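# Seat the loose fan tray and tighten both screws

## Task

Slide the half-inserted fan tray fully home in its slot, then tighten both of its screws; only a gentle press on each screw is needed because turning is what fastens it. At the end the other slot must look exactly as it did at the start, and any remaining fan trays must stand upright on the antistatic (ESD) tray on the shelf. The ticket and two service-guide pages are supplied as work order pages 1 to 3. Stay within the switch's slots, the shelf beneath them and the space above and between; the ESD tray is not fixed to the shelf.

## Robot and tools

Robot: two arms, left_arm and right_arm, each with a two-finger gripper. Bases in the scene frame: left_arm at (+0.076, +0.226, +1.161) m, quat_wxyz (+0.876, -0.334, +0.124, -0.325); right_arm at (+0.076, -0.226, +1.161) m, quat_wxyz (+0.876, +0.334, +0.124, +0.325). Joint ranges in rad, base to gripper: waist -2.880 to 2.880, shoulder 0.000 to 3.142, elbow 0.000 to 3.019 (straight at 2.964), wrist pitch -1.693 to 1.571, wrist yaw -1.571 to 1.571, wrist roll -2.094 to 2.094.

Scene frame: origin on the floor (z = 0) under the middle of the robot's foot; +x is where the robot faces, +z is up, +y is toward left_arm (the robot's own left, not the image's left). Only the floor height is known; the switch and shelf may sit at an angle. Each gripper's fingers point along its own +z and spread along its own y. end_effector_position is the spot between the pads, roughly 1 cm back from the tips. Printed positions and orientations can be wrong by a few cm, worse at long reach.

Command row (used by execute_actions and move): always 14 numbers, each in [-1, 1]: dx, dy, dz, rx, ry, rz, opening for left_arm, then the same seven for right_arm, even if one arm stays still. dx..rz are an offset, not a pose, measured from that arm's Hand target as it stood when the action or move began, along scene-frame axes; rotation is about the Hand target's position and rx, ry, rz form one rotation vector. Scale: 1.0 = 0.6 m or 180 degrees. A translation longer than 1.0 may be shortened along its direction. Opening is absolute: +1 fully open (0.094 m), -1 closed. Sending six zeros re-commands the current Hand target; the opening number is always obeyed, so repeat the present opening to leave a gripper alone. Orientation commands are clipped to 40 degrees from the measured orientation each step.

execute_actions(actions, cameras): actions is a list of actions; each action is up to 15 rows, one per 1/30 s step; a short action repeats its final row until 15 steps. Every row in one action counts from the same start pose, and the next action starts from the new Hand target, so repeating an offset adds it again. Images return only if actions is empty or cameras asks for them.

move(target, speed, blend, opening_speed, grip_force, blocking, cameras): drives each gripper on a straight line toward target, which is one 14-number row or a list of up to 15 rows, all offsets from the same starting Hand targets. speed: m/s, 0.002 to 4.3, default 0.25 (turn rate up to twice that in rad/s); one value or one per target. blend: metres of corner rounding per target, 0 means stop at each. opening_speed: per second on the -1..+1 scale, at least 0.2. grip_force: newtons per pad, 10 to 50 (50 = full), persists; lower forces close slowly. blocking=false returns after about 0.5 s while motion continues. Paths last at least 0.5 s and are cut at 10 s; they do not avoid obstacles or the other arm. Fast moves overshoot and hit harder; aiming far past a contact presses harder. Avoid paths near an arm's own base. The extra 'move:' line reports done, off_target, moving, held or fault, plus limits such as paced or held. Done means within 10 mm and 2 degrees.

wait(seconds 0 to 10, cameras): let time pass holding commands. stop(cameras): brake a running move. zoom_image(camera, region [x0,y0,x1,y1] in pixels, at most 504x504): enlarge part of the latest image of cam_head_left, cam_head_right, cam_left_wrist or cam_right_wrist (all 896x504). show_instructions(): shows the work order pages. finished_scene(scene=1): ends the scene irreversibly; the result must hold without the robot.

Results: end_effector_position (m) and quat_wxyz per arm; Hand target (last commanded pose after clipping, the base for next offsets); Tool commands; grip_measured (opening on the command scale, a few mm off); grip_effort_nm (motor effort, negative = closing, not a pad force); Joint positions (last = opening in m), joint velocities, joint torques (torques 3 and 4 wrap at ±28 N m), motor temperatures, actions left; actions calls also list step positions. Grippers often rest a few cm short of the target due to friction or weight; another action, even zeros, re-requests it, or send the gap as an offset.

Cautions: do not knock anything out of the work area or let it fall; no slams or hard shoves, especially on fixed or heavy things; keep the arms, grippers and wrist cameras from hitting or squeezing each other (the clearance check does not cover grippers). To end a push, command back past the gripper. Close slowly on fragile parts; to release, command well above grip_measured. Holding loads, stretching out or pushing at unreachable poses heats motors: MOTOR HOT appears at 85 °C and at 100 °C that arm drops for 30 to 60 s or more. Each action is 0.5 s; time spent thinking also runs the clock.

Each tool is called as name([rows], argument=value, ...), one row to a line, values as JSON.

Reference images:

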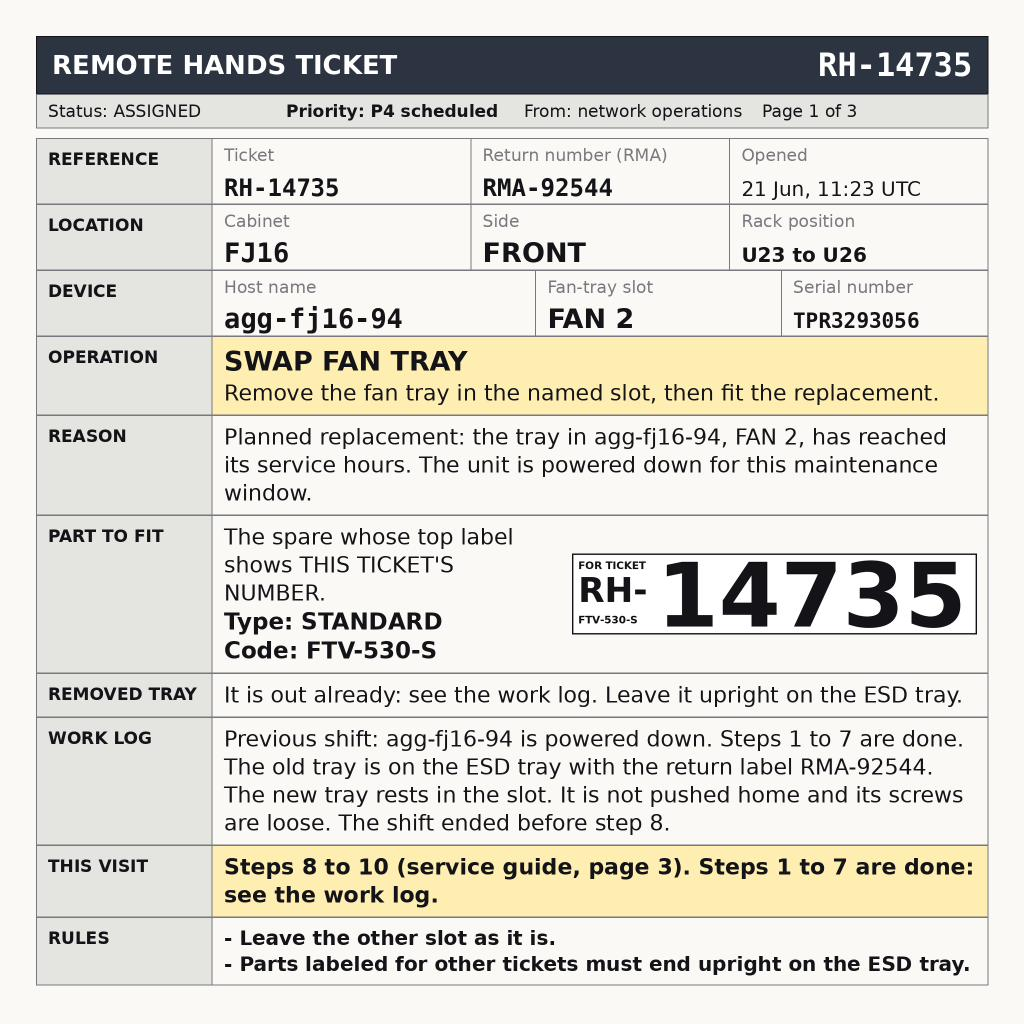

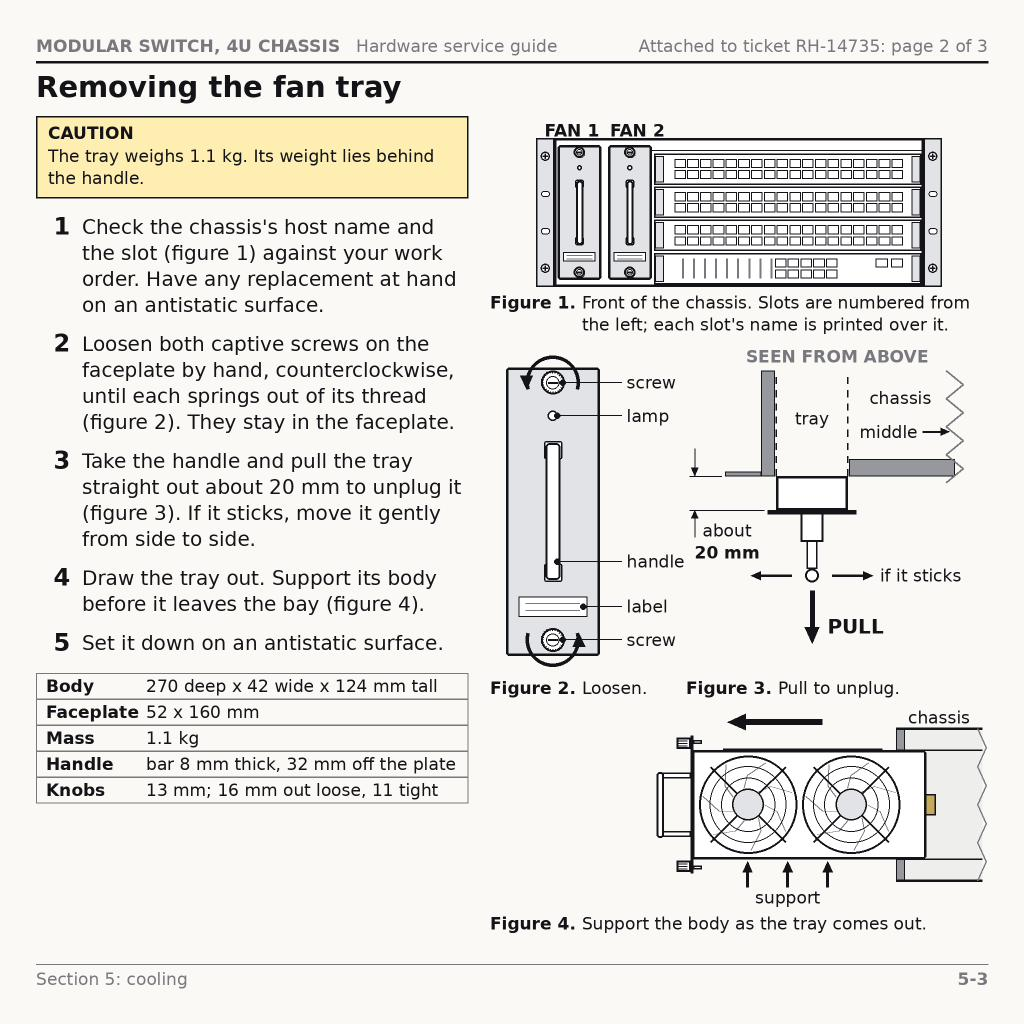

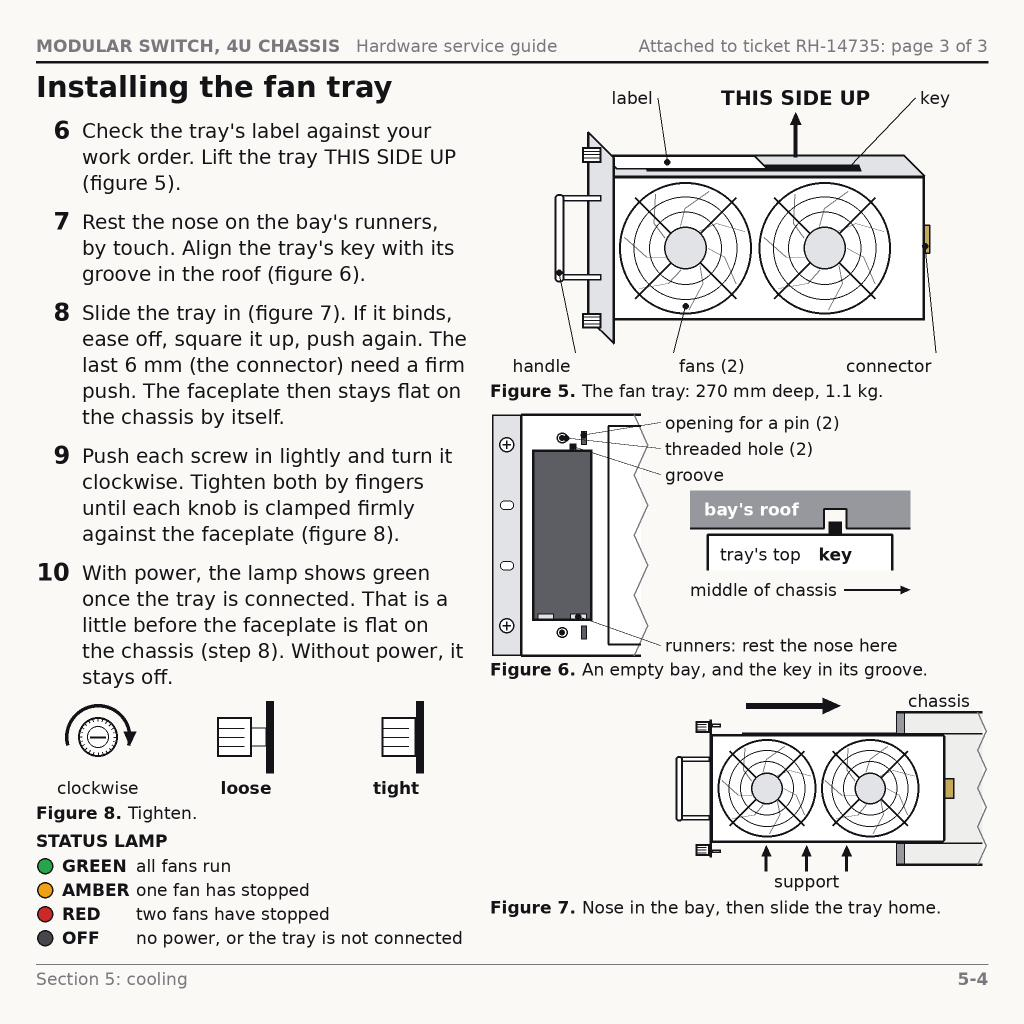

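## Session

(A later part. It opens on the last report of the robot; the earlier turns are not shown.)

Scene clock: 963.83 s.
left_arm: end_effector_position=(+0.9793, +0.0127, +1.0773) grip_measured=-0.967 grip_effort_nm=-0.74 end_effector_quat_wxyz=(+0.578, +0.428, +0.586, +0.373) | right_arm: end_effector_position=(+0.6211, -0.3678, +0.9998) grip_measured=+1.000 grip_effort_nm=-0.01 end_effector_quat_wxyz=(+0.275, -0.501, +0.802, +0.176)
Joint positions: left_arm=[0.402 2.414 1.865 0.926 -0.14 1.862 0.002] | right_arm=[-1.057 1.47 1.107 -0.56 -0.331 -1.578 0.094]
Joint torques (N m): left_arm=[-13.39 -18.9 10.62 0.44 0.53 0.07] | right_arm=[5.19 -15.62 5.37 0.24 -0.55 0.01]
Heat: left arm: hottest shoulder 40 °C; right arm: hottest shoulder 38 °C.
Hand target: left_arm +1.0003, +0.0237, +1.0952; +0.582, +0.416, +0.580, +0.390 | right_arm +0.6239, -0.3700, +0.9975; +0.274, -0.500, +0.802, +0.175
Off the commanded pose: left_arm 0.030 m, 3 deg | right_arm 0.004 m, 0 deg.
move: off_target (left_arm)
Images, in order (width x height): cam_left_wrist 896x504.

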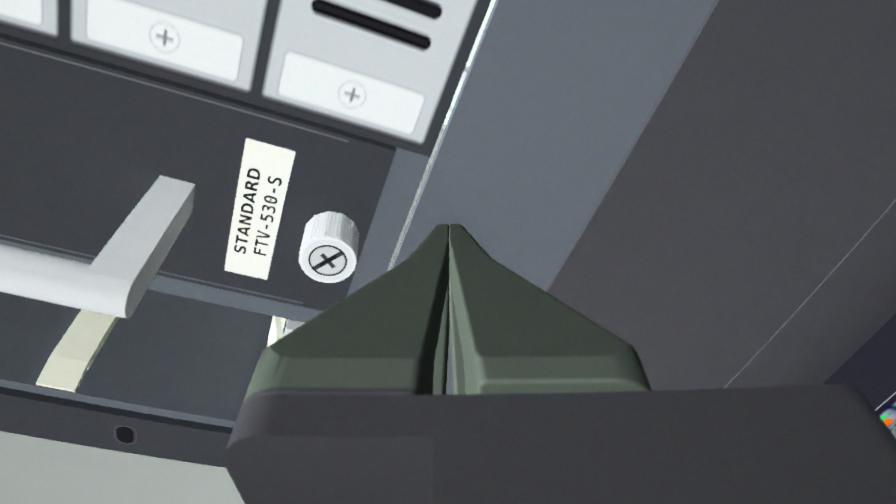

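move([
  [-0.15,0,0.02,0,0,0,-0.9,0,0,0,0,0,0,1],
  [-0.15,0,0.04,-0.61,0,0,-0.5,0,0,0,0,0,0,1],
  [-0.15,-0.002,0.255,0.78,0,0,-0.4,0,0,0,0,0,0,1],
  [-0.11,-0.002,0.257,0.78,0,0,-0.4,0,0,0,0,0,0,1],
], speed=[0.2,0.6,0.4,0.2], blend=[0.0,0,0,0], cameras=["cam_left_wrist"])

Scene clock: 980.53 s.
left_arm: end_effector_position=(+0.9230, +0.0219, +1.2422) grip_measured=-0.402 grip_effort_nm=0.14 end_effector_quat_wxyz=(+0.196, -0.691, +0.182, -0.672) | right_arm: end_effector_position=(+0.6211, -0.3678, +0.9998) grip_measured=+1.000 grip_effort_nm=-0.01 end_effector_quat_wxyz=(+0.275, -0.501, +0.802, +0.176)
Joint positions: left_arm=[0.235 2.111 1.549 1.036 -0.335 -1.855 0.028] | right_arm=[-1.057 1.47 1.107 -0.56 -0.331 -1.578 0.094]
Joint torques (N m): left_arm=[-12.28 -15.79 9.57 0.28 0.55 -0.11] | right_arm=[5.36 -15.56 5.45 0.17 -0.54 0]
Heat: left arm: hottest shoulder 40 °C; right arm: hottest shoulder 38 °C.
Hand target: left_arm +0.9343, +0.0224, +1.2494; -0.194, +0.689, -0.171, +0.678 | right_arm +0.6239, -0.3700, +0.9975; +0.274, -0.500, +0.802, +0.175
Off the commanded pose: left_arm 0.013 m, 2 deg | right_arm 0.004 m, 0 deg.
move: off_target (left_arm); target 2's new opening was sent with left_arm's hand 0.015 m and 2 deg from that target
Images, in order (width x height): cam_left_wrist 896x504.

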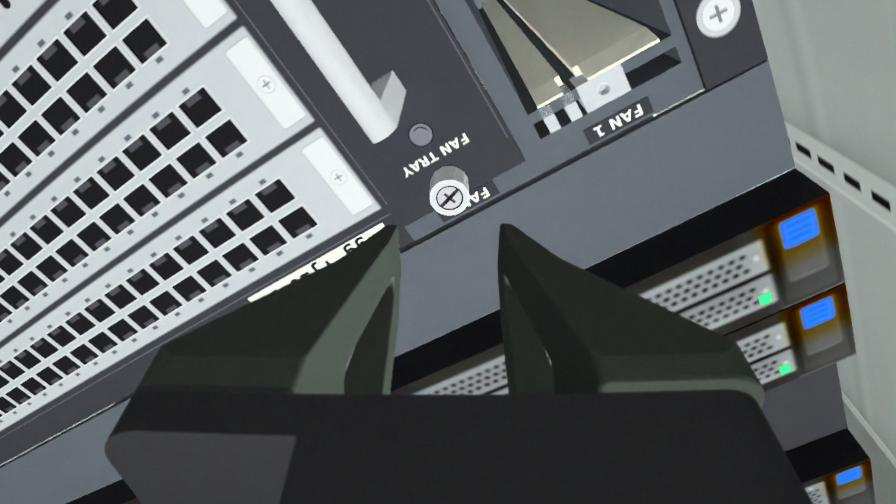

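move([
  [0.01,0.0,0.03,0,0,0,-0.4,0,0,0,0,0,0,1],
  [0.05,0.0,0.012,0,0,0,-0.4,0,0,0,0,0,0,1],
], speed=[0.1,0.1], blend=[0.0,0], cameras=["cam_left_wrist"])

Scene clock: 987.87 s.
left_arm: end_effector_position=(+0.9533, +0.0197, +1.2568) grip_measured=-0.402 grip_effort_nm=0.14 end_effector_quat_wxyz=(+0.194, -0.689, +0.180, -0.675) | right_arm: end_effector_position=(+0.6211, -0.3678, +0.9998) grip_measured=+1.000 grip_effort_nm=-0.01 end_effector_quat_wxyz=(+0.275, -0.501, +0.802, +0.176)
Joint positions: left_arm=[0.234 2.139 1.666 0.953 -0.33 -1.858 0.028] | right_arm=[-1.057 1.47 1.107 -0.56 -0.331 -1.578 0.094]
Joint torques (N m): left_arm=[-12.1 -15.97 9.95 0.49 0.53 -0.08] | right_arm=[5.25 -15.27 5.49 0.16 -0.54 0]
Heat: left arm: hottest shoulder 40 °C; right arm: hottest shoulder 38 °C.
Hand target: left_arm +0.9643, +0.0224, +1.2566; -0.194, +0.689, -0.171, +0.678 | right_arm +0.6239, -0.3700, +0.9975; +0.274, -0.500, +0.802, +0.175
Off the commanded pose: left_arm 0.011 m, 1 deg | right_arm 0.004 m, 0 deg.
move: off_target (left_arm)
Images, in order (width x height): cam_left_wrist 896x504.

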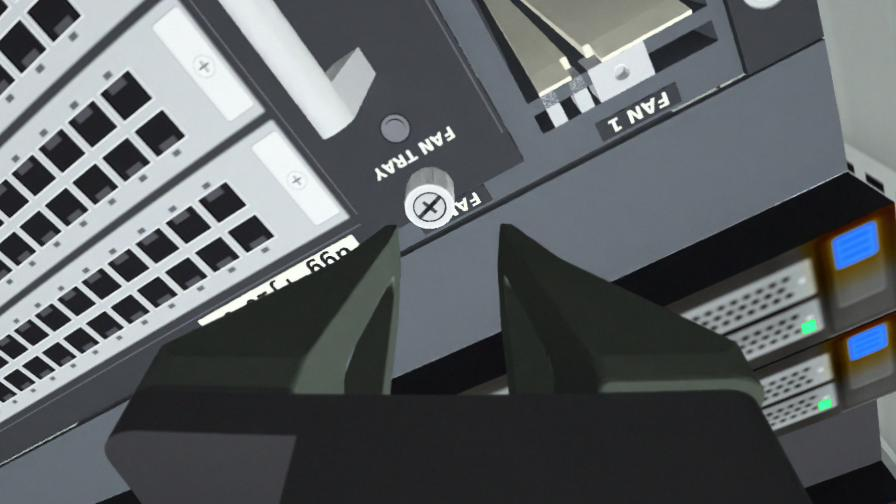

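move(target=[0.033,0.0,-0.018,0,0,0,-0.4,0,0,0,0,0,0,1], speed=0.1, cameras=["cam_left_wrist"])

Scene clock: 992.97 s.
left_arm: end_effector_position=(+0.9693, +0.0139, +1.2478) grip_measured=-0.402 grip_effort_nm=0.14 end_effector_quat_wxyz=(+0.190, -0.688, +0.183, -0.676) | right_arm: end_effector_position=(+0.6211, -0.3678, +0.9998) grip_measured=+1.000 grip_effort_nm=-0.01 end_effector_quat_wxyz=(+0.275, -0.501, +0.802, +0.176)
Joint positions: left_arm=[0.244 2.182 1.738 0.914 -0.314 -1.867 0.028] | right_arm=[-1.057 1.47 1.107 -0.56 -0.331 -1.578 0.094]
Joint torques (N m): left_arm=[-11.69 -16.32 10.71 0.34 0.54 -0.1] | right_arm=[5.25 -15.38 5.46 0.21 -0.55 0]
Heat: left arm: hottest shoulder 40 °C; right arm: hottest shoulder 38 °C.
Hand target: left_arm +0.9840, +0.0223, +1.2458; -0.194, +0.689, -0.171, +0.678 | right_arm +0.6239, -0.3700, +0.9975; +0.274, -0.500, +0.802, +0.175
Off the commanded pose: left_arm 0.017 m, 2 deg | right_arm 0.004 m, 0 deg.
move: off_target (left_arm)
Images, in order (width x height): cam_left_wrist 896x504.

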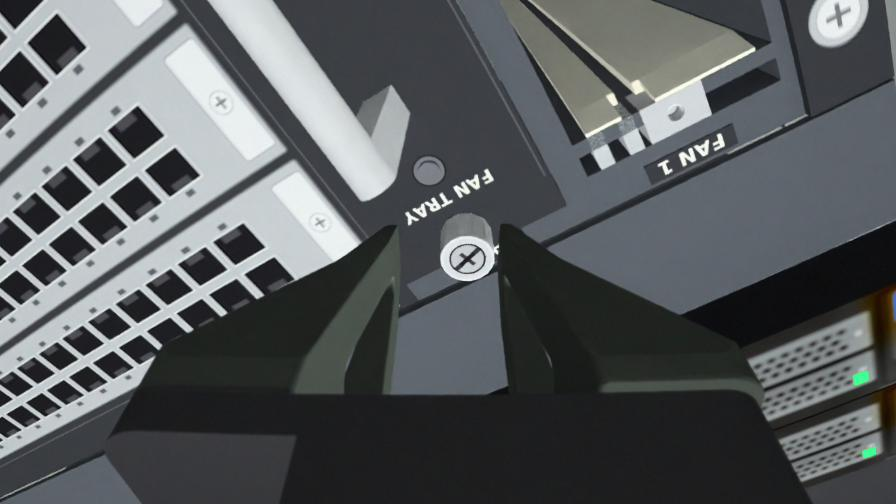

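move(target=[0.006,0.012,0.006,0,0,0,-0.4,0,0,0,0,0,0,1], speed=0.1, cameras=["cam_left_wrist"])

Scene clock: 999.57 s.
left_arm: end_effector_position=(+0.9698, +0.0131, +1.2452) grip_measured=-0.402 grip_effort_nm=0.14 end_effector_quat_wxyz=(+0.187, -0.689, +0.187, -0.674) | right_arm: end_effector_position=(+0.6211, -0.3678, +0.9998) grip_measured=+1.000 grip_effort_nm=0.00 end_effector_quat_wxyz=(+0.275, -0.501, +0.802, +0.176)
Joint positions: left_arm=[0.247 2.182 1.738 0.904 -0.31 -1.869 0.028] | right_arm=[-1.057 1.47 1.107 -0.56 -0.331 -1.578 0.094]
Joint torques (N m): left_arm=[-11.63 -17.26 10.66 0.39 0.54 -0.09] | right_arm=[5.25 -15.38 5.53 0.21 -0.55 0]
Heat: left arm: hottest shoulder 40 °C; right arm: hottest shoulder 38 °C.
Hand target: left_arm +0.9877, +0.0297, +1.2492; -0.194, +0.689, -0.170, +0.677 | right_arm +0.6239, -0.3700, +0.9975; +0.274, -0.500, +0.802, +0.175
Off the commanded pose: left_arm 0.025 m, 2 deg | right_arm 0.004 m, 0 deg.
move: off_target (left_arm)
Images, in order (width x height): cam_left_wrist 896x504.

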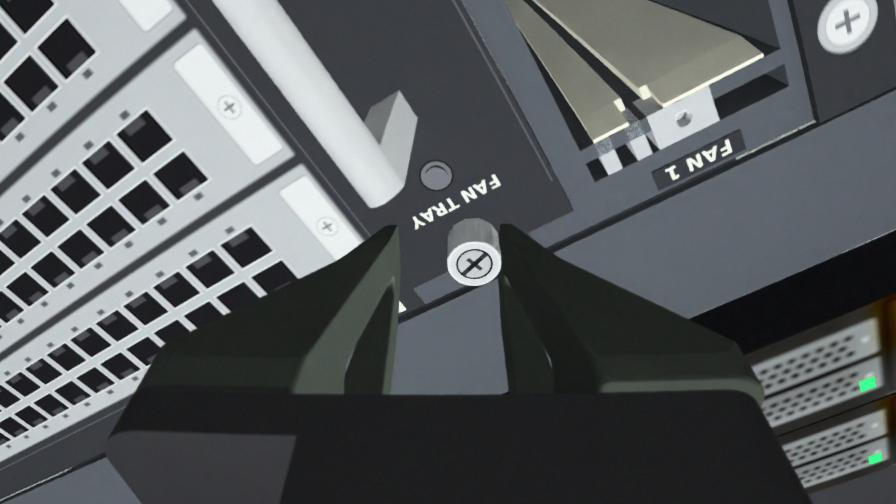

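move([
  [-0.06,0.01,0.035,0,0,0,-0.4,0,0,0,0,0,0,1],
  [0.0,0.002,0.004,0,0,0,-0.4,0,0,0,0,0,0,1],
], speed=0.1, blend=0, cameras=["cam_left_wrist"])

Scene clock: 1004.37 s.
left_arm: end_effector_position=(+0.9729, +0.0204, +1.2504) grip_measured=-0.402 grip_effort_nm=0.14 end_effector_quat_wxyz=(+0.190, -0.689, +0.184, -0.675) | right_arm: end_effector_position=(+0.6211, -0.3678, +0.9998) grip_measured=+1.000 grip_effort_nm=0.00 end_effector_quat_wxyz=(+0.275, -0.501, +0.802, +0.176)
Joint positions: left_arm=[0.25 2.171 1.74 0.898 -0.31 -1.869 0.028] | right_arm=[-1.057 1.47 1.107 -0.56 -0.331 -1.578 0.094]
Joint torques (N m): left_arm=[-11.46 -16.91 10.52 0.47 0.54 -0.11] | right_arm=[5.25 -15.38 5.48 0.16 -0.53 0.02]
Heat: left arm: hottest shoulder 40 °C; right arm: hottest shoulder 38 °C.
Hand target: left_arm +0.9877, +0.0308, +1.2518; -0.194, +0.689, -0.171, +0.678 | right_arm +0.6239, -0.3700, +0.9975; +0.274, -0.500, +0.802, +0.175
Off the commanded pose: left_arm 0.018 m, 2 deg | right_arm 0.004 m, 0 deg.
move: off_target (left_arm)
Images, in order (width x height): cam_left_wrist 896x504.

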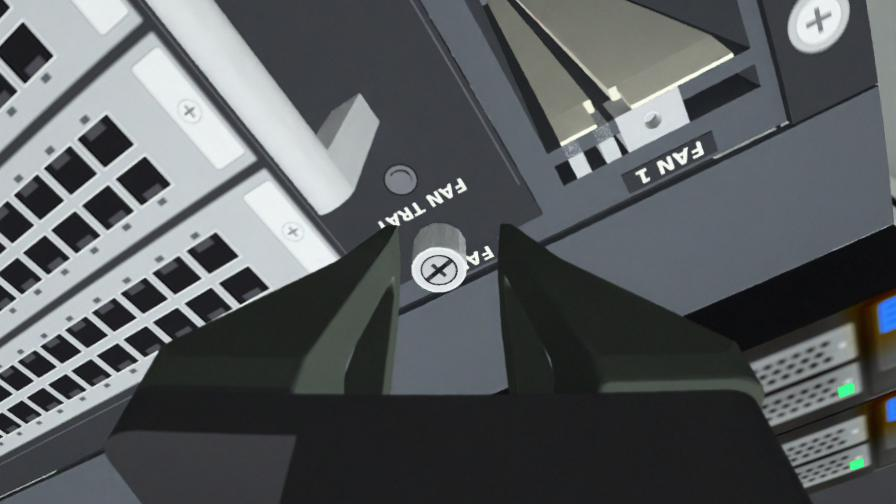

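move([
  [0.0,-0.003,-0.003,0,0,0,-0.97,0,0,0,0,0,0,1],
  [0.045,-0.008,-0.008,0,0,0,-0.97,0,0,0,0,0,0,1],
], speed=[0.1,0.1], blend=[0,0], cameras=["cam_left_wrist"])

zoom_image(camera="cam_left_wrist", region=[370, 190, 530, 310])

move([
  [0,0,0,0.61,0,0,-0.97,0,0,0,0,0,0,1],
  [0,0,0,-0.78,0,0,-0.97,0,0,0,0,0,0,1],
], speed=[0.5,0.5], blend=[0.01,0], cameras=["cam_left_wrist"])

zoom_image(camera="cam_left_wrist", region=[370, 190, 530, 310])

Scene clock: 1011.97 s.
left_arm: end_effector_position=(+0.9760, +0.0186, +1.2478) grip_measured=-0.715 grip_effort_nm=-1.02 end_effector_quat_wxyz=(+0.190, -0.692, +0.183, -0.672) | right_arm: end_effector_position=(+0.6211, -0.3678, +0.9998) grip_measured=+1.000 grip_effort_nm=0.00 end_effector_quat_wxyz=(+0.275, -0.501, +0.802, +0.176)
Joint positions: left_arm=[0.25 2.182 1.758 0.889 -0.318 -1.872 0.013] | right_arm=[-1.057 1.47 1.107 -0.56 -0.331 -1.578 0.094]
Joint torques (N m): left_arm=[-10.87 -14.21 16.87 -0.8 1.27 -0.09] | right_arm=[5.19 -15.33 5.52 0.13 -0.55 0.02]
Heat: left arm: hottest shoulder 40 °C; right arm: hottest shoulder 38 °C.
Hand target: left_arm +1.0146, +0.0258, +1.2469; -0.194, +0.689, -0.171, +0.678 | right_arm +0.6239, -0.3700, +0.9975; +0.274, -0.500, +0.802, +0.175
Off the commanded pose: left_arm 0.039 m, 2 deg | right_arm 0.004 m, 0 deg.
move: off_target (left_arm)
Images, in order (width x height): cam_left_wrist 896x504.

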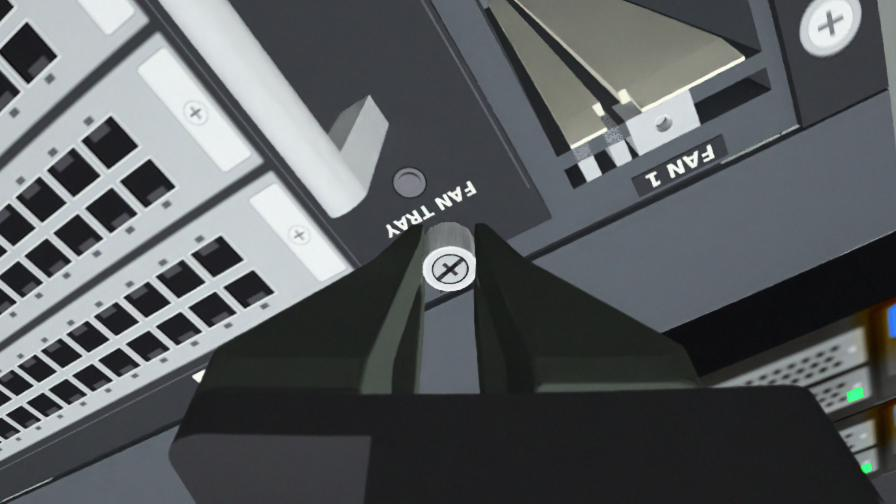

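Scaled by 3.150 from the camera's 896x504 image, which has a finer 1280x720 frame.

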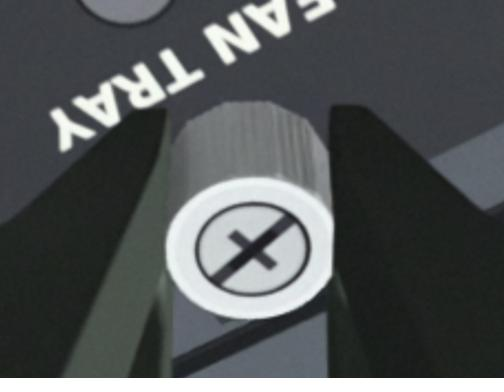

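Scene clock: 1016.77 s.
left_arm: end_effector_position=(+0.9784, +0.0209, +1.2479) grip_measured=-0.715 grip_effort_nm=-1.02 end_effector_quat_wxyz=(+0.587, +0.394, +0.591, +0.390) | right_arm: end_effector_position=(+0.6211, -0.3678, +0.9998) grip_measured=+1.000 grip_effort_nm=0.00 end_effector_quat_wxyz=(+0.275, -0.501, +0.802, +0.176)
Joint positions: left_arm=[0.258 2.179 1.758 0.884 -0.286 1.906 0.013] | right_arm=[-1.057 1.47 1.107 -0.56 -0.331 -1.578 0.094]
Joint torques (N m): left_arm=[-11.11 -15.79 14.93 -2.78 2.11 0.11] | right_arm=[5.19 -15.33 5.55 0.18 -0.56 0.01]
Heat: left arm: hottest shoulder 40 °C; right arm: hottest shoulder 38 °C.
Hand target: left_arm +1.0146, +0.0260, +1.2468; +0.582, +0.416, +0.580, +0.390 | right_arm +0.6239, -0.3700, +0.9975; +0.274, -0.500, +0.802, +0.175
Off the commanded pose: left_arm 0.037 m, 3 deg | right_arm 0.004 m, 0 deg.
move: off_target (left_arm)
Images, in order (width x height): cam_left_wrist 896x504.

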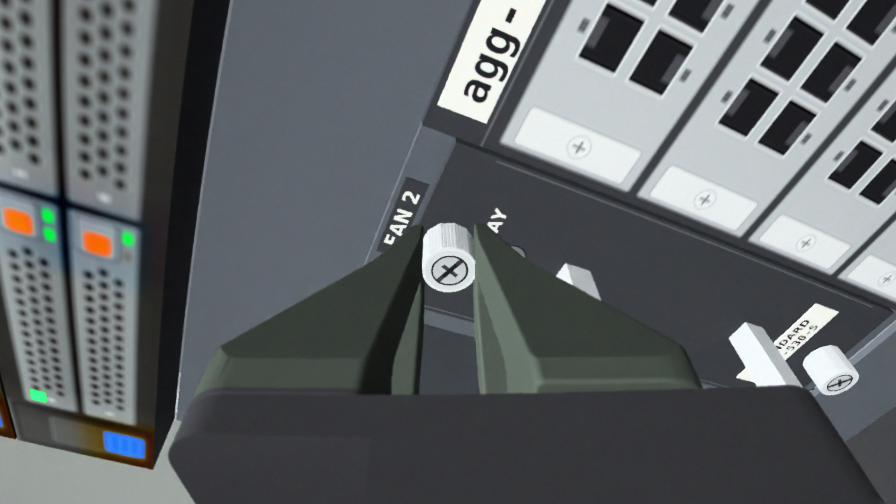

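Scaled by 3.150 from the camera's 896x504 image, which has a finer 1280x720 frame.

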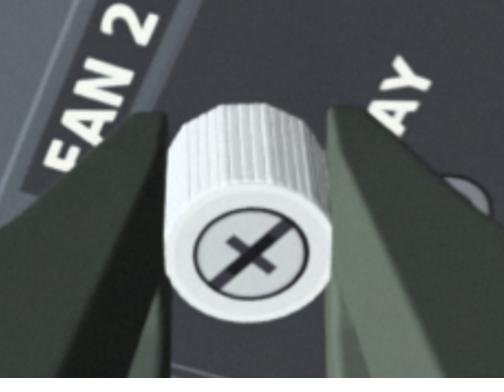

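move([
  [-0.036,0,0,0,0,0,-0.5,0,0,0,0,0,0,1],
  [-0.15,0,0.034,0,0,0,-0.5,0,0,0,0,0,0,1],
  [-0.15,0,0.034,-0.61,0,0,-0.5,0,0,0,0,0,0,1],
  [-0.15,0,0.034,0.78,0,0,-0.4,0,0,0,0,0,0,1],
  [-0.10,0.008,0.034,0.78,0,0,-0.4,0,0,0,0,0,0,1],
  [-0.048,0.003,0.006,0.78,0,0,-0.4,0,0,0,0,0,0,1],
], speed=[0.2,0.2,0.6,0.6,0.2,0.1], blend=[0,0.02,0.02,0,0.01,0], cameras=["cam_left_wrist"])

Scene clock: 1029.90 s.
left_arm: end_effector_position=(+0.9708, +0.0182, +1.2500) grip_measured=-0.402 grip_effort_nm=0.14 end_effector_quat_wxyz=(+0.190, -0.688, +0.185, -0.675) | right_arm: end_effector_position=(+0.6211, -0.3678, +0.9998) grip_measured=+1.000 grip_effort_nm=-0.01 end_effector_quat_wxyz=(+0.275, -0.501, +0.802, +0.176)
Joint positions: left_arm=[0.247 2.171 1.734 0.903 -0.311 -1.867 0.028] | right_arm=[-1.057 1.47 1.107 -0.56 -0.331 -1.578 0.094]
Joint torques (N m): left_arm=[-11.22 -16.5 10.74 0.39 0.48 -0.1] | right_arm=[4.89 -15.27 5.46 0.16 -0.55 0.01]
Heat: left arm: hottest shoulder 40 °C; right arm: hottest shoulder 38 °C.
Hand target: left_arm +0.9860, +0.0280, +1.2505; -0.194, +0.689, -0.171, +0.678 | right_arm +0.6239, -0.3700, +0.9975; +0.274, -0.500, +0.802, +0.175
Off the commanded pose: left_arm 0.018 m, 2 deg | right_arm 0.004 m, 0 deg.
move: off_target (left_arm); target 4's new opening was sent with left_arm's hand 0.014 m and 1 deg from that target
Images, in order (width x height): cam_left_wrist 896x504.

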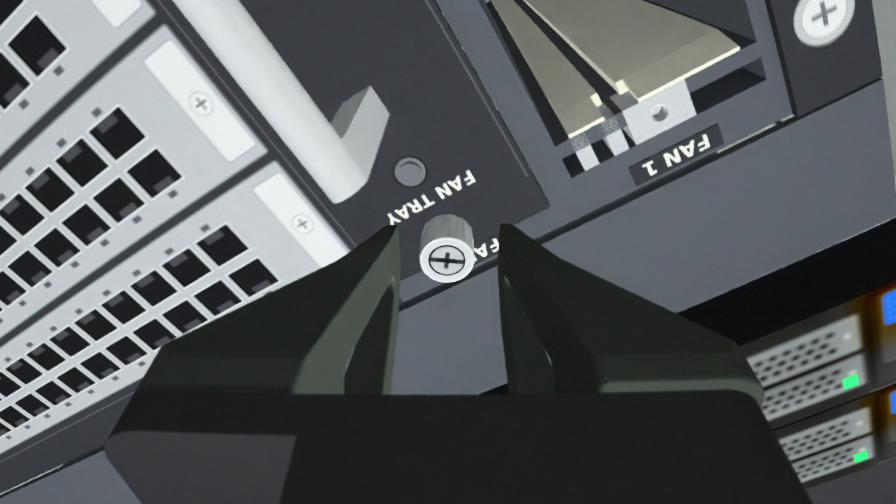

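move([
  [0,-0.001,-0.002,0,0,0,-0.97,0,0,0,0,0,0,1],
  [0.05,-0.004,-0.006,0,0,0,-0.97,0,0,0,0,0,0,1],
  [0.05,-0.004,-0.006,0.61,0,0,-0.97,0,0,0,0,0,0,1],
  [0.05,-0.004,-0.006,-0.78,0,0,-0.97,0,0,0,0,0,0,1],
], speed=[0.1,0.1,0.5,0.5], blend=[0,0,0.01,0], cameras=["cam_left_wrist"])

move([
  [-0.036,0,0,0,0,0,-0.5,0,0,0,0,0,0,1],
  [-0.15,0,0.034,0,0,0,-0.5,0,0,0,0,0,0,1],
  [-0.15,0,0.034,-0.61,0,0,-0.5,0,0,0,0,0,0,1],
  [-0.15,0,0.034,0.78,0,0,-0.4,0,0,0,0,0,0,1],
  [-0.10,0.008,0.034,0.78,0,0,-0.4,0,0,0,0,0,0,1],
  [-0.048,0.004,0.006,0.78,0,0,-0.4,0,0,0,0,0,0,1],
], speed=[0.2,0.2,0.6,0.6,0.2,0.1], blend=[0,0.02,0.02,0,0.01,0], cameras=["cam_left_wrist"])

Scene clock: 1042.80 s.
left_arm: end_effector_position=(+0.9773, +0.0222, +1.2478) grip_measured=-0.707 grip_effort_nm=-1.02 end_effector_quat_wxyz=(+0.587, +0.391, +0.592, +0.391) | right_arm: end_effector_position=(+0.6211, -0.3678, +0.9998) grip_measured=+1.000 grip_effort_nm=-0.01 end_effector_quat_wxyz=(+0.275, -0.501, +0.802, +0.176)
Joint positions: left_arm=[0.259 2.178 1.753 0.892 -0.288 1.904 0.014] | right_arm=[-1.057 1.47 1.107 -0.56 -0.331 -1.578 0.094]
Joint torques (N m): left_arm=[-11.34 -15.97 15.57 -2.92 2.26 0.16] | right_arm=[5.25 -15.44 5.49 0.17 -0.55 0.02]
Heat: left arm: hottest elbow 41 °C; right arm: hottest shoulder 38 °C.
Hand target: left_arm +1.0159, +0.0254, +1.2469; +0.582, +0.416, +0.580, +0.390 | right_arm +0.6239, -0.3700, +0.9975; +0.274, -0.500, +0.802, +0.175
Off the commanded pose: left_arm 0.039 m, 3 deg | right_arm 0.004 m, 0 deg.
move: off_target (left_arm)
Images, in order (width x height): cam_left_wrist 896x504.

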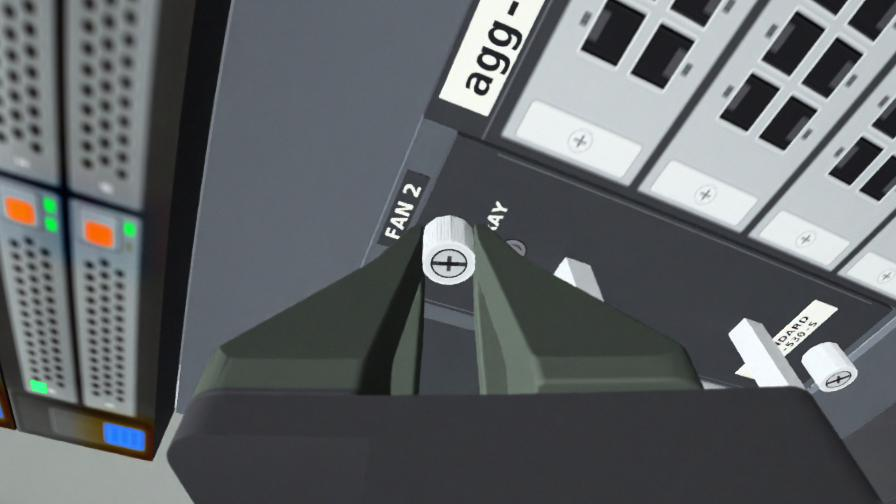

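Scene clock: 1049.60 s.
left_arm: end_effector_position=(+0.9724, +0.0193, +1.2495) grip_measured=-0.402 grip_effort_nm=0.14 end_effector_quat_wxyz=(+0.190, -0.689, +0.184, -0.674) | right_arm: end_effector_position=(+0.6211, -0.3678, +0.9998) grip_measured=+1.000 grip_effort_nm=-0.01 end_effector_quat_wxyz=(+0.275, -0.501, +0.802, +0.176)
Joint positions: left_arm=[0.249 2.173 1.74 0.9 -0.312 -1.868 0.028] | right_arm=[-1.057 1.47 1.107 -0.56 -0.331 -1.578 0.094]
Joint torques (N m): left_arm=[-12.16 -16.85 10.8 0.46 0.53 -0.12] | right_arm=[5.36 -15.38 5.48 0.16 -0.55 0.02]
Heat: left arm: hottest shoulder 40 °C; right arm: hottest shoulder 38 °C.
Hand target: left_arm +0.9871, +0.0278, +1.2505; -0.194, +0.689, -0.170, +0.677 | right_arm +0.6239, -0.3700, +0.9975; +0.274, -0.500, +0.802, +0.175
Off the commanded pose: left_arm 0.017 m, 2 deg | right_arm 0.004 m, 0 deg.
move: off_target (left_arm); target 4's new opening was sent with left_arm's hand 0.014 m and 1 deg from that target
Images, in order (width x height): cam_left_wrist 896x504.

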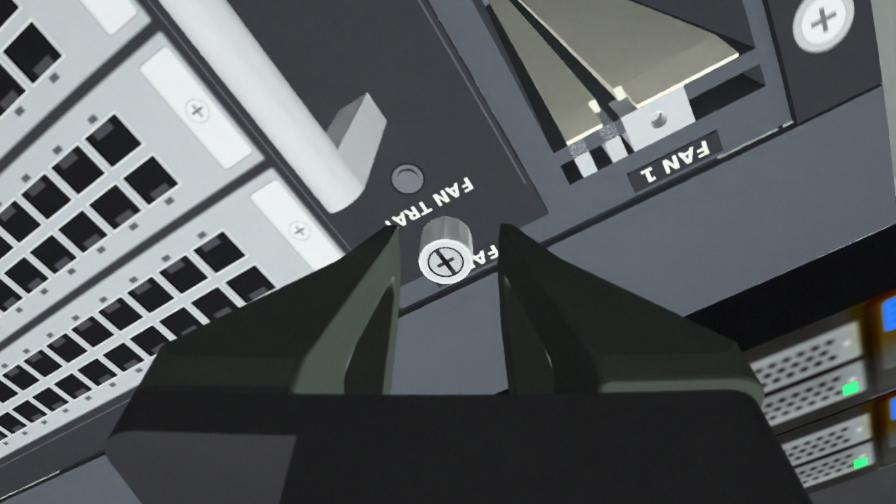

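move([
  [0.002,-0.001,-0.001,0,0,0,-0.97,0,0,0,0,0,0,1],
  [0.045,-0.004,-0.006,0,0,0,-0.97,0,0,0,0,0,0,1],
  [0.045,-0.004,-0.006,0.61,0,0,-0.97,0,0,0,0,0,0,1],
  [0.045,-0.004,-0.006,-0.78,0,0,-0.97,0,0,0,0,0,0,1],
], speed=[0.1,0.1,0.5,0.5], blend=[0,0,0.01,0])

move([
  [-0.032,0,0,0,0,0,-0.5,0,0,0,0,0,0,1],
  [-0.145,0,0.034,0,0,0,-0.5,0,0,0,0,0,0,1],
  [-0.145,0,0.034,-0.61,0,0,-0.5,0,0,0,0,0,0,1],
  [-0.145,0,0.034,0.78,0,0,-0.4,0,0,0,0,0,0,1],
  [-0.095,0.008,0.034,0.78,0,0,-0.4,0,0,0,0,0,0,1],
  [-0.042,0.004,0.006,0.78,0,0,-0.4,0,0,0,0,0,0,1],
], speed=[0.2,0.2,0.6,0.6,0.2,0.1], blend=[0,0.02,0.02,0,0.01,0], cameras=["cam_left_wrist"])

Scene clock: 1061.10 s.
left_arm: end_effector_position=(+0.9766, +0.0211, +1.2481) grip_measured=-0.709 grip_effort_nm=-1.02 end_effector_quat_wxyz=(+0.587, +0.393, +0.591, +0.390) | right_arm: end_effector_position=(+0.6211, -0.3678, +0.9998) grip_measured=+1.000 grip_effort_nm=-0.01 end_effector_quat_wxyz=(+0.275, -0.501, +0.802, +0.176)
Joint positions: left_arm=[0.258 2.176 1.75 0.89 -0.287 1.907 0.014] | right_arm=[-1.057 1.47 1.107 -0.56 -0.331 -1.578 0.094]
Joint torques (N m): left_arm=[-10.7 -16.56 15.31 -2.88 2.18 0.12] | right_arm=[5.36 -15.56 5.52 0.2 -0.53 0.01]
Heat: left arm: hottest elbow 40 °C; right arm: hottest shoulder 38 °C.
Hand target: left_arm +1.0141, +0.0255, +1.2469; +0.582, +0.416, +0.580, +0.390 | right_arm +0.6239, -0.3700, +0.9975; +0.274, -0.500, +0.802, +0.175
Off the commanded pose: left_arm 0.038 m, 3 deg | right_arm 0.004 m, 0 deg.
move: off_target (left_arm)

Scene clock: 1067.90 s.
left_arm: end_effector_position=(+0.9740, +0.0189, +1.2494) grip_measured=-0.402 grip_effort_nm=0.14 end_effector_quat_wxyz=(+0.190, -0.689, +0.185, -0.674) | right_arm: end_effector_position=(+0.6211, -0.3678, +0.9998) grip_measured=+1.000 grip_effort_nm=0.00 end_effector_quat_wxyz=(+0.275, -0.501, +0.802, +0.176)
Joint positions: left_arm=[0.249 2.176 1.747 0.895 -0.311 -1.868 0.028] | right_arm=[-1.057 1.47 1.107 -0.56 -0.331 -1.578 0.094]
Joint torques (N m): left_arm=[-12.16 -16.56 10.76 0.39 0.5 -0.07] | right_arm=[5.07 -15.5 5.44 0.2 -0.54 0.02]
Heat: left arm: hottest shoulder 39 °C; right arm: hottest shoulder 38 °C.
Hand target: left_arm +0.9888, +0.0276, +1.2505; -0.194, +0.689, -0.171, +0.677 | right_arm +0.6239, -0.3700, +0.9975; +0.274, -0.500, +0.802, +0.175
Off the commanded pose: left_arm 0.017 m, 2 deg | right_arm 0.004 m, 0 deg.
move: off_target (left_arm); target 4's new opening was sent with left_arm's hand 0.014 m and 1 deg from that target
Images, in order (width x height): cam_left_wrist 896x504.

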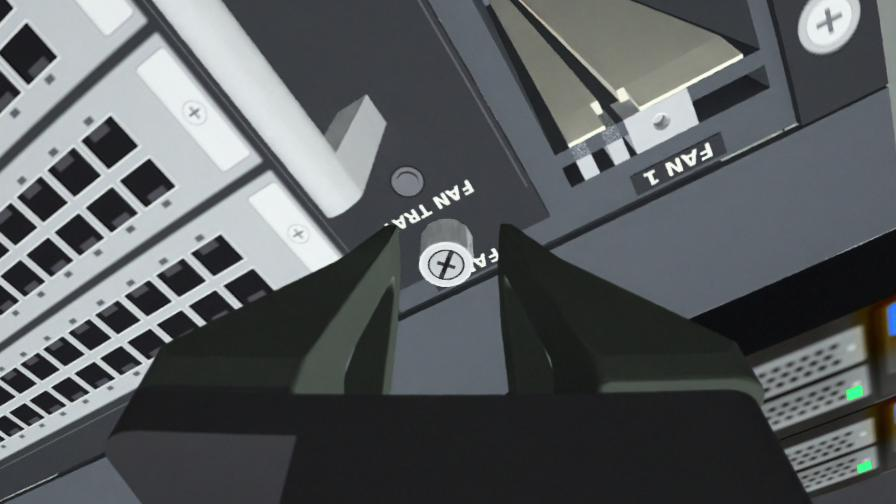

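move([
  [0.002,-0.001,-0.001,0,0,0,-0.97,0,0,0,0,0,0,1],
  [0.042,-0.004,-0.006,0,0,0,-0.97,0,0,0,0,0,0,1],
  [0.042,-0.004,-0.006,0.61,0,0,-0.97,0,0,0,0,0,0,1],
  [0.042,-0.004,-0.006,-0.78,0,0,-0.97,0,0,0,0,0,0,1],
], speed=[0.1,0.1,0.5,0.5], blend=[0,0,0.01,0])

move([
  [-0.032,0,0,0,0,0,-0.5,0,0,0,0,0,0,1],
  [-0.145,0,0.034,0,0,0,-0.5,0,0,0,0,0,0,1],
  [-0.145,0,0.034,-0.61,0,0,-0.5,0,0,0,0,0,0,1],
  [-0.145,0,0.034,0.78,0,0,-0.4,0,0,0,0,0,0,1],
  [-0.095,0.008,0.034,0.78,0,0,-0.4,0,0,0,0,0,0,1],
  [-0.039,0.004,0.006,0.78,0,0,-0.4,0,0,0,0,0,0,1],
], speed=[0.2,0.2,0.6,0.6,0.2,0.1], blend=[0,0.02,0.02,0,0.01,0], cameras=["cam_left_wrist"])

zoom_image(camera="cam_left_wrist", region=[370, 190, 530, 310])

move([
  [0.002,-0.001,-0.001,0,0,0,-0.97,0,0,0,0,0,0,1],
  [0.035,-0.004,-0.006,0,0,0,-0.97,0,0,0,0,0,0,1],
  [0.035,-0.004,-0.006,0.61,0,0,-0.97,0,0,0,0,0,0,1],
], speed=[0.1,0.1,0.5], blend=[0,0,0], cameras=["cam_left_wrist"])

zoom_image(camera="cam_left_wrist", region=[370, 190, 530, 310])

Scene clock: 1084.10 s.
left_arm: end_effector_position=(+0.9782, +0.0211, +1.2480) grip_measured=-0.707 grip_effort_nm=-1.02 end_effector_quat_wxyz=(+0.587, +0.393, +0.590, +0.390) | right_arm: end_effector_position=(+0.6211, -0.3678, +0.9998) grip_measured=+1.000 grip_effort_nm=0.00 end_effector_quat_wxyz=(+0.275, -0.501, +0.802, +0.176)
Joint positions: left_arm=[0.259 2.179 1.757 0.887 -0.284 1.906 0.014] | right_arm=[-1.057 1.47 1.107 -0.56 -0.331 -1.578 0.094]
Joint torques (N m): left_arm=[-11.52 -16.21 14.97 -2.82 2.06 0.08] | right_arm=[5.13 -15.38 5.48 0.14 -0.53 0]
Heat: left arm: hottest elbow 40 °C; right arm: hottest shoulder 38 °C.
Hand target: left_arm +1.0141, +0.0255, +1.2468; +0.582, +0.416, +0.580, +0.390 | right_arm +0.6239, -0.3700, +0.9975; +0.274, -0.500, +0.802, +0.175
Off the commanded pose: left_arm 0.036 m, 3 deg | right_arm 0.004 m, 0 deg.
move: off_target (left_arm)

Scene clock: 1090.90 s.
left_arm: end_effector_position=(+0.9759, +0.0189, +1.2497) grip_measured=-0.402 grip_effort_nm=0.14 end_effector_quat_wxyz=(+0.190, -0.689, +0.185, -0.675) | right_arm: end_effector_position=(+0.6211, -0.3678, +0.9998) grip_measured=+1.000 grip_effort_nm=-0.01 end_effector_quat_wxyz=(+0.275, -0.501, +0.802, +0.176)
Joint positions: left_arm=[0.25 2.179 1.755 0.89 -0.31 -1.869 0.028] | right_arm=[-1.057 1.47 1.107 -0.56 -0.331 -1.578 0.094]
Joint torques (N m): left_arm=[-11.87 -16.5 10.81 0.47 0.5 -0.11] | right_arm=[5.3 -15.44 5.41 0.17 -0.55 0.02]
Heat: left arm: hottest elbow 40 °C; right arm: hottest shoulder 38 °C.
Hand target: left_arm +0.9907, +0.0280, +1.2506; -0.194, +0.689, -0.171, +0.677 | right_arm +0.6239, -0.3700, +0.9975; +0.274, -0.500, +0.802, +0.175
Off the commanded pose: left_arm 0.017 m, 2 deg | right_arm 0.004 m, 0 deg.
move: off_target (left_arm); target 4's new opening was sent with left_arm's hand 0.014 m and 1 deg from that target
Images, in order (width x height): cam_left_wrist 896x504.

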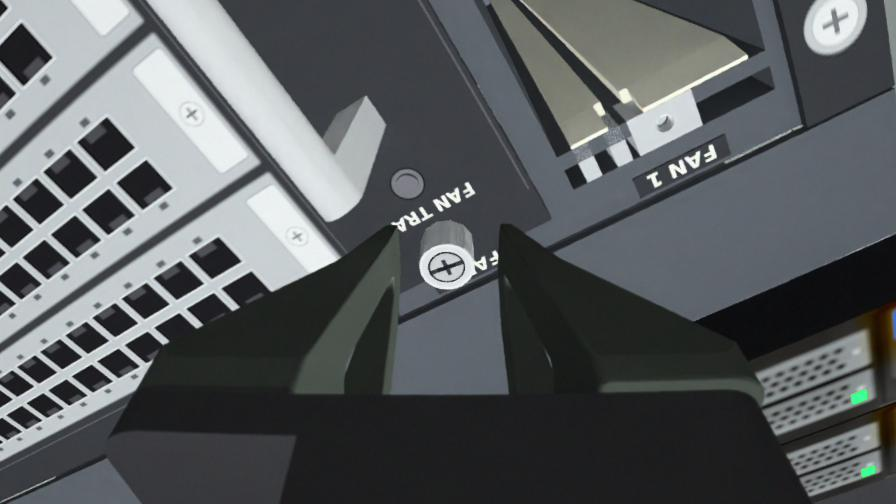

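Scaled by 3.150 from the camera's 896x504 image, which has a finer 1280x720 frame.

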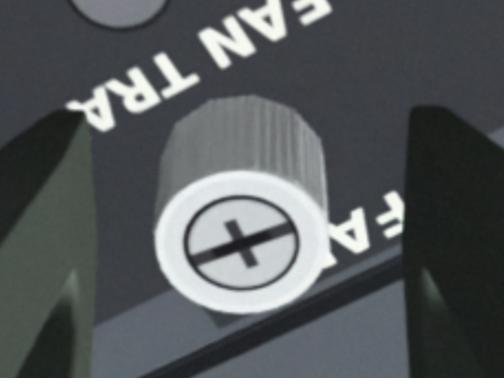

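Scene clock: 1095.20 s.
left_arm: end_effector_position=(+0.9785, +0.0183, +1.2484) grip_measured=-0.706 grip_effort_nm=-1.02 end_effector_quat_wxyz=(+0.665, -0.249, +0.656, -0.255) | right_arm: end_effector_position=(+0.6211, -0.3678, +0.9998) grip_measured=+1.000 grip_effort_nm=-0.01 end_effector_quat_wxyz=(+0.275, -0.501, +0.802, +0.176)
Joint positions: left_arm=[0.259 2.19 1.764 0.903 -0.267 0.007 0.014] | right_arm=[-1.057 1.47 1.107 -0.56 -0.331 -1.578 0.094]
Joint torques (N m): left_arm=[-11.11 -14.92 15.09 -1.07 2.11 0.27] | right_arm=[5.25 -15.38 5.48 0.23 -0.54 0.01]
Heat: left arm: hottest elbow 40 °C; right arm: hottest shoulder 38 °C.
Hand target: left_arm +1.0117, +0.0255, +1.2470; +0.675, -0.237, +0.652, -0.250 | right_arm +0.6239, -0.3700, +0.9975; +0.274, -0.500, +0.802, +0.175
Off the commanded pose: left_arm 0.034 m, 2 deg | right_arm 0.004 m, 0 deg.
move: off_target (left_arm)
Images, in order (width x height): cam_left_wrist 896x504.

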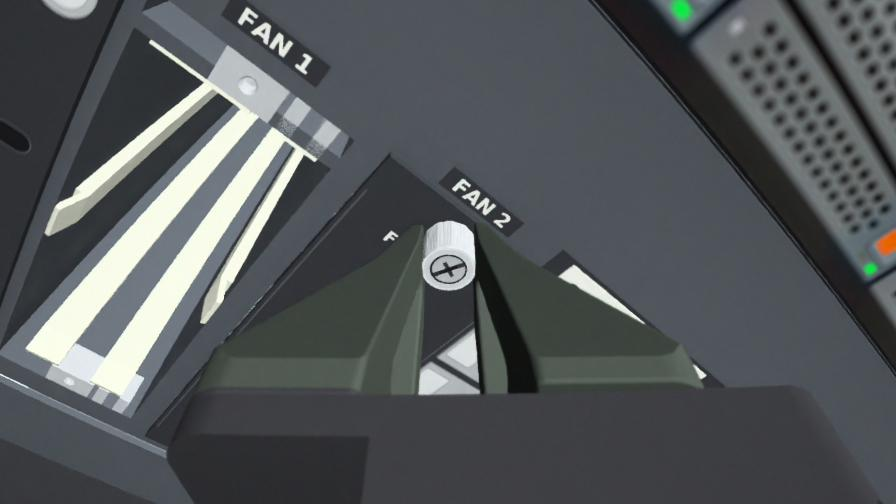

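Scaled by 3.150 from the camera's 896x504 image, which has a finer 1280x720 frame.

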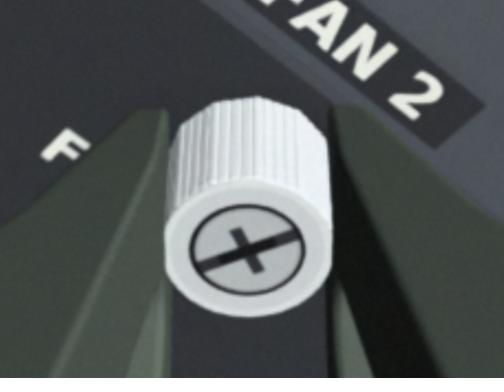

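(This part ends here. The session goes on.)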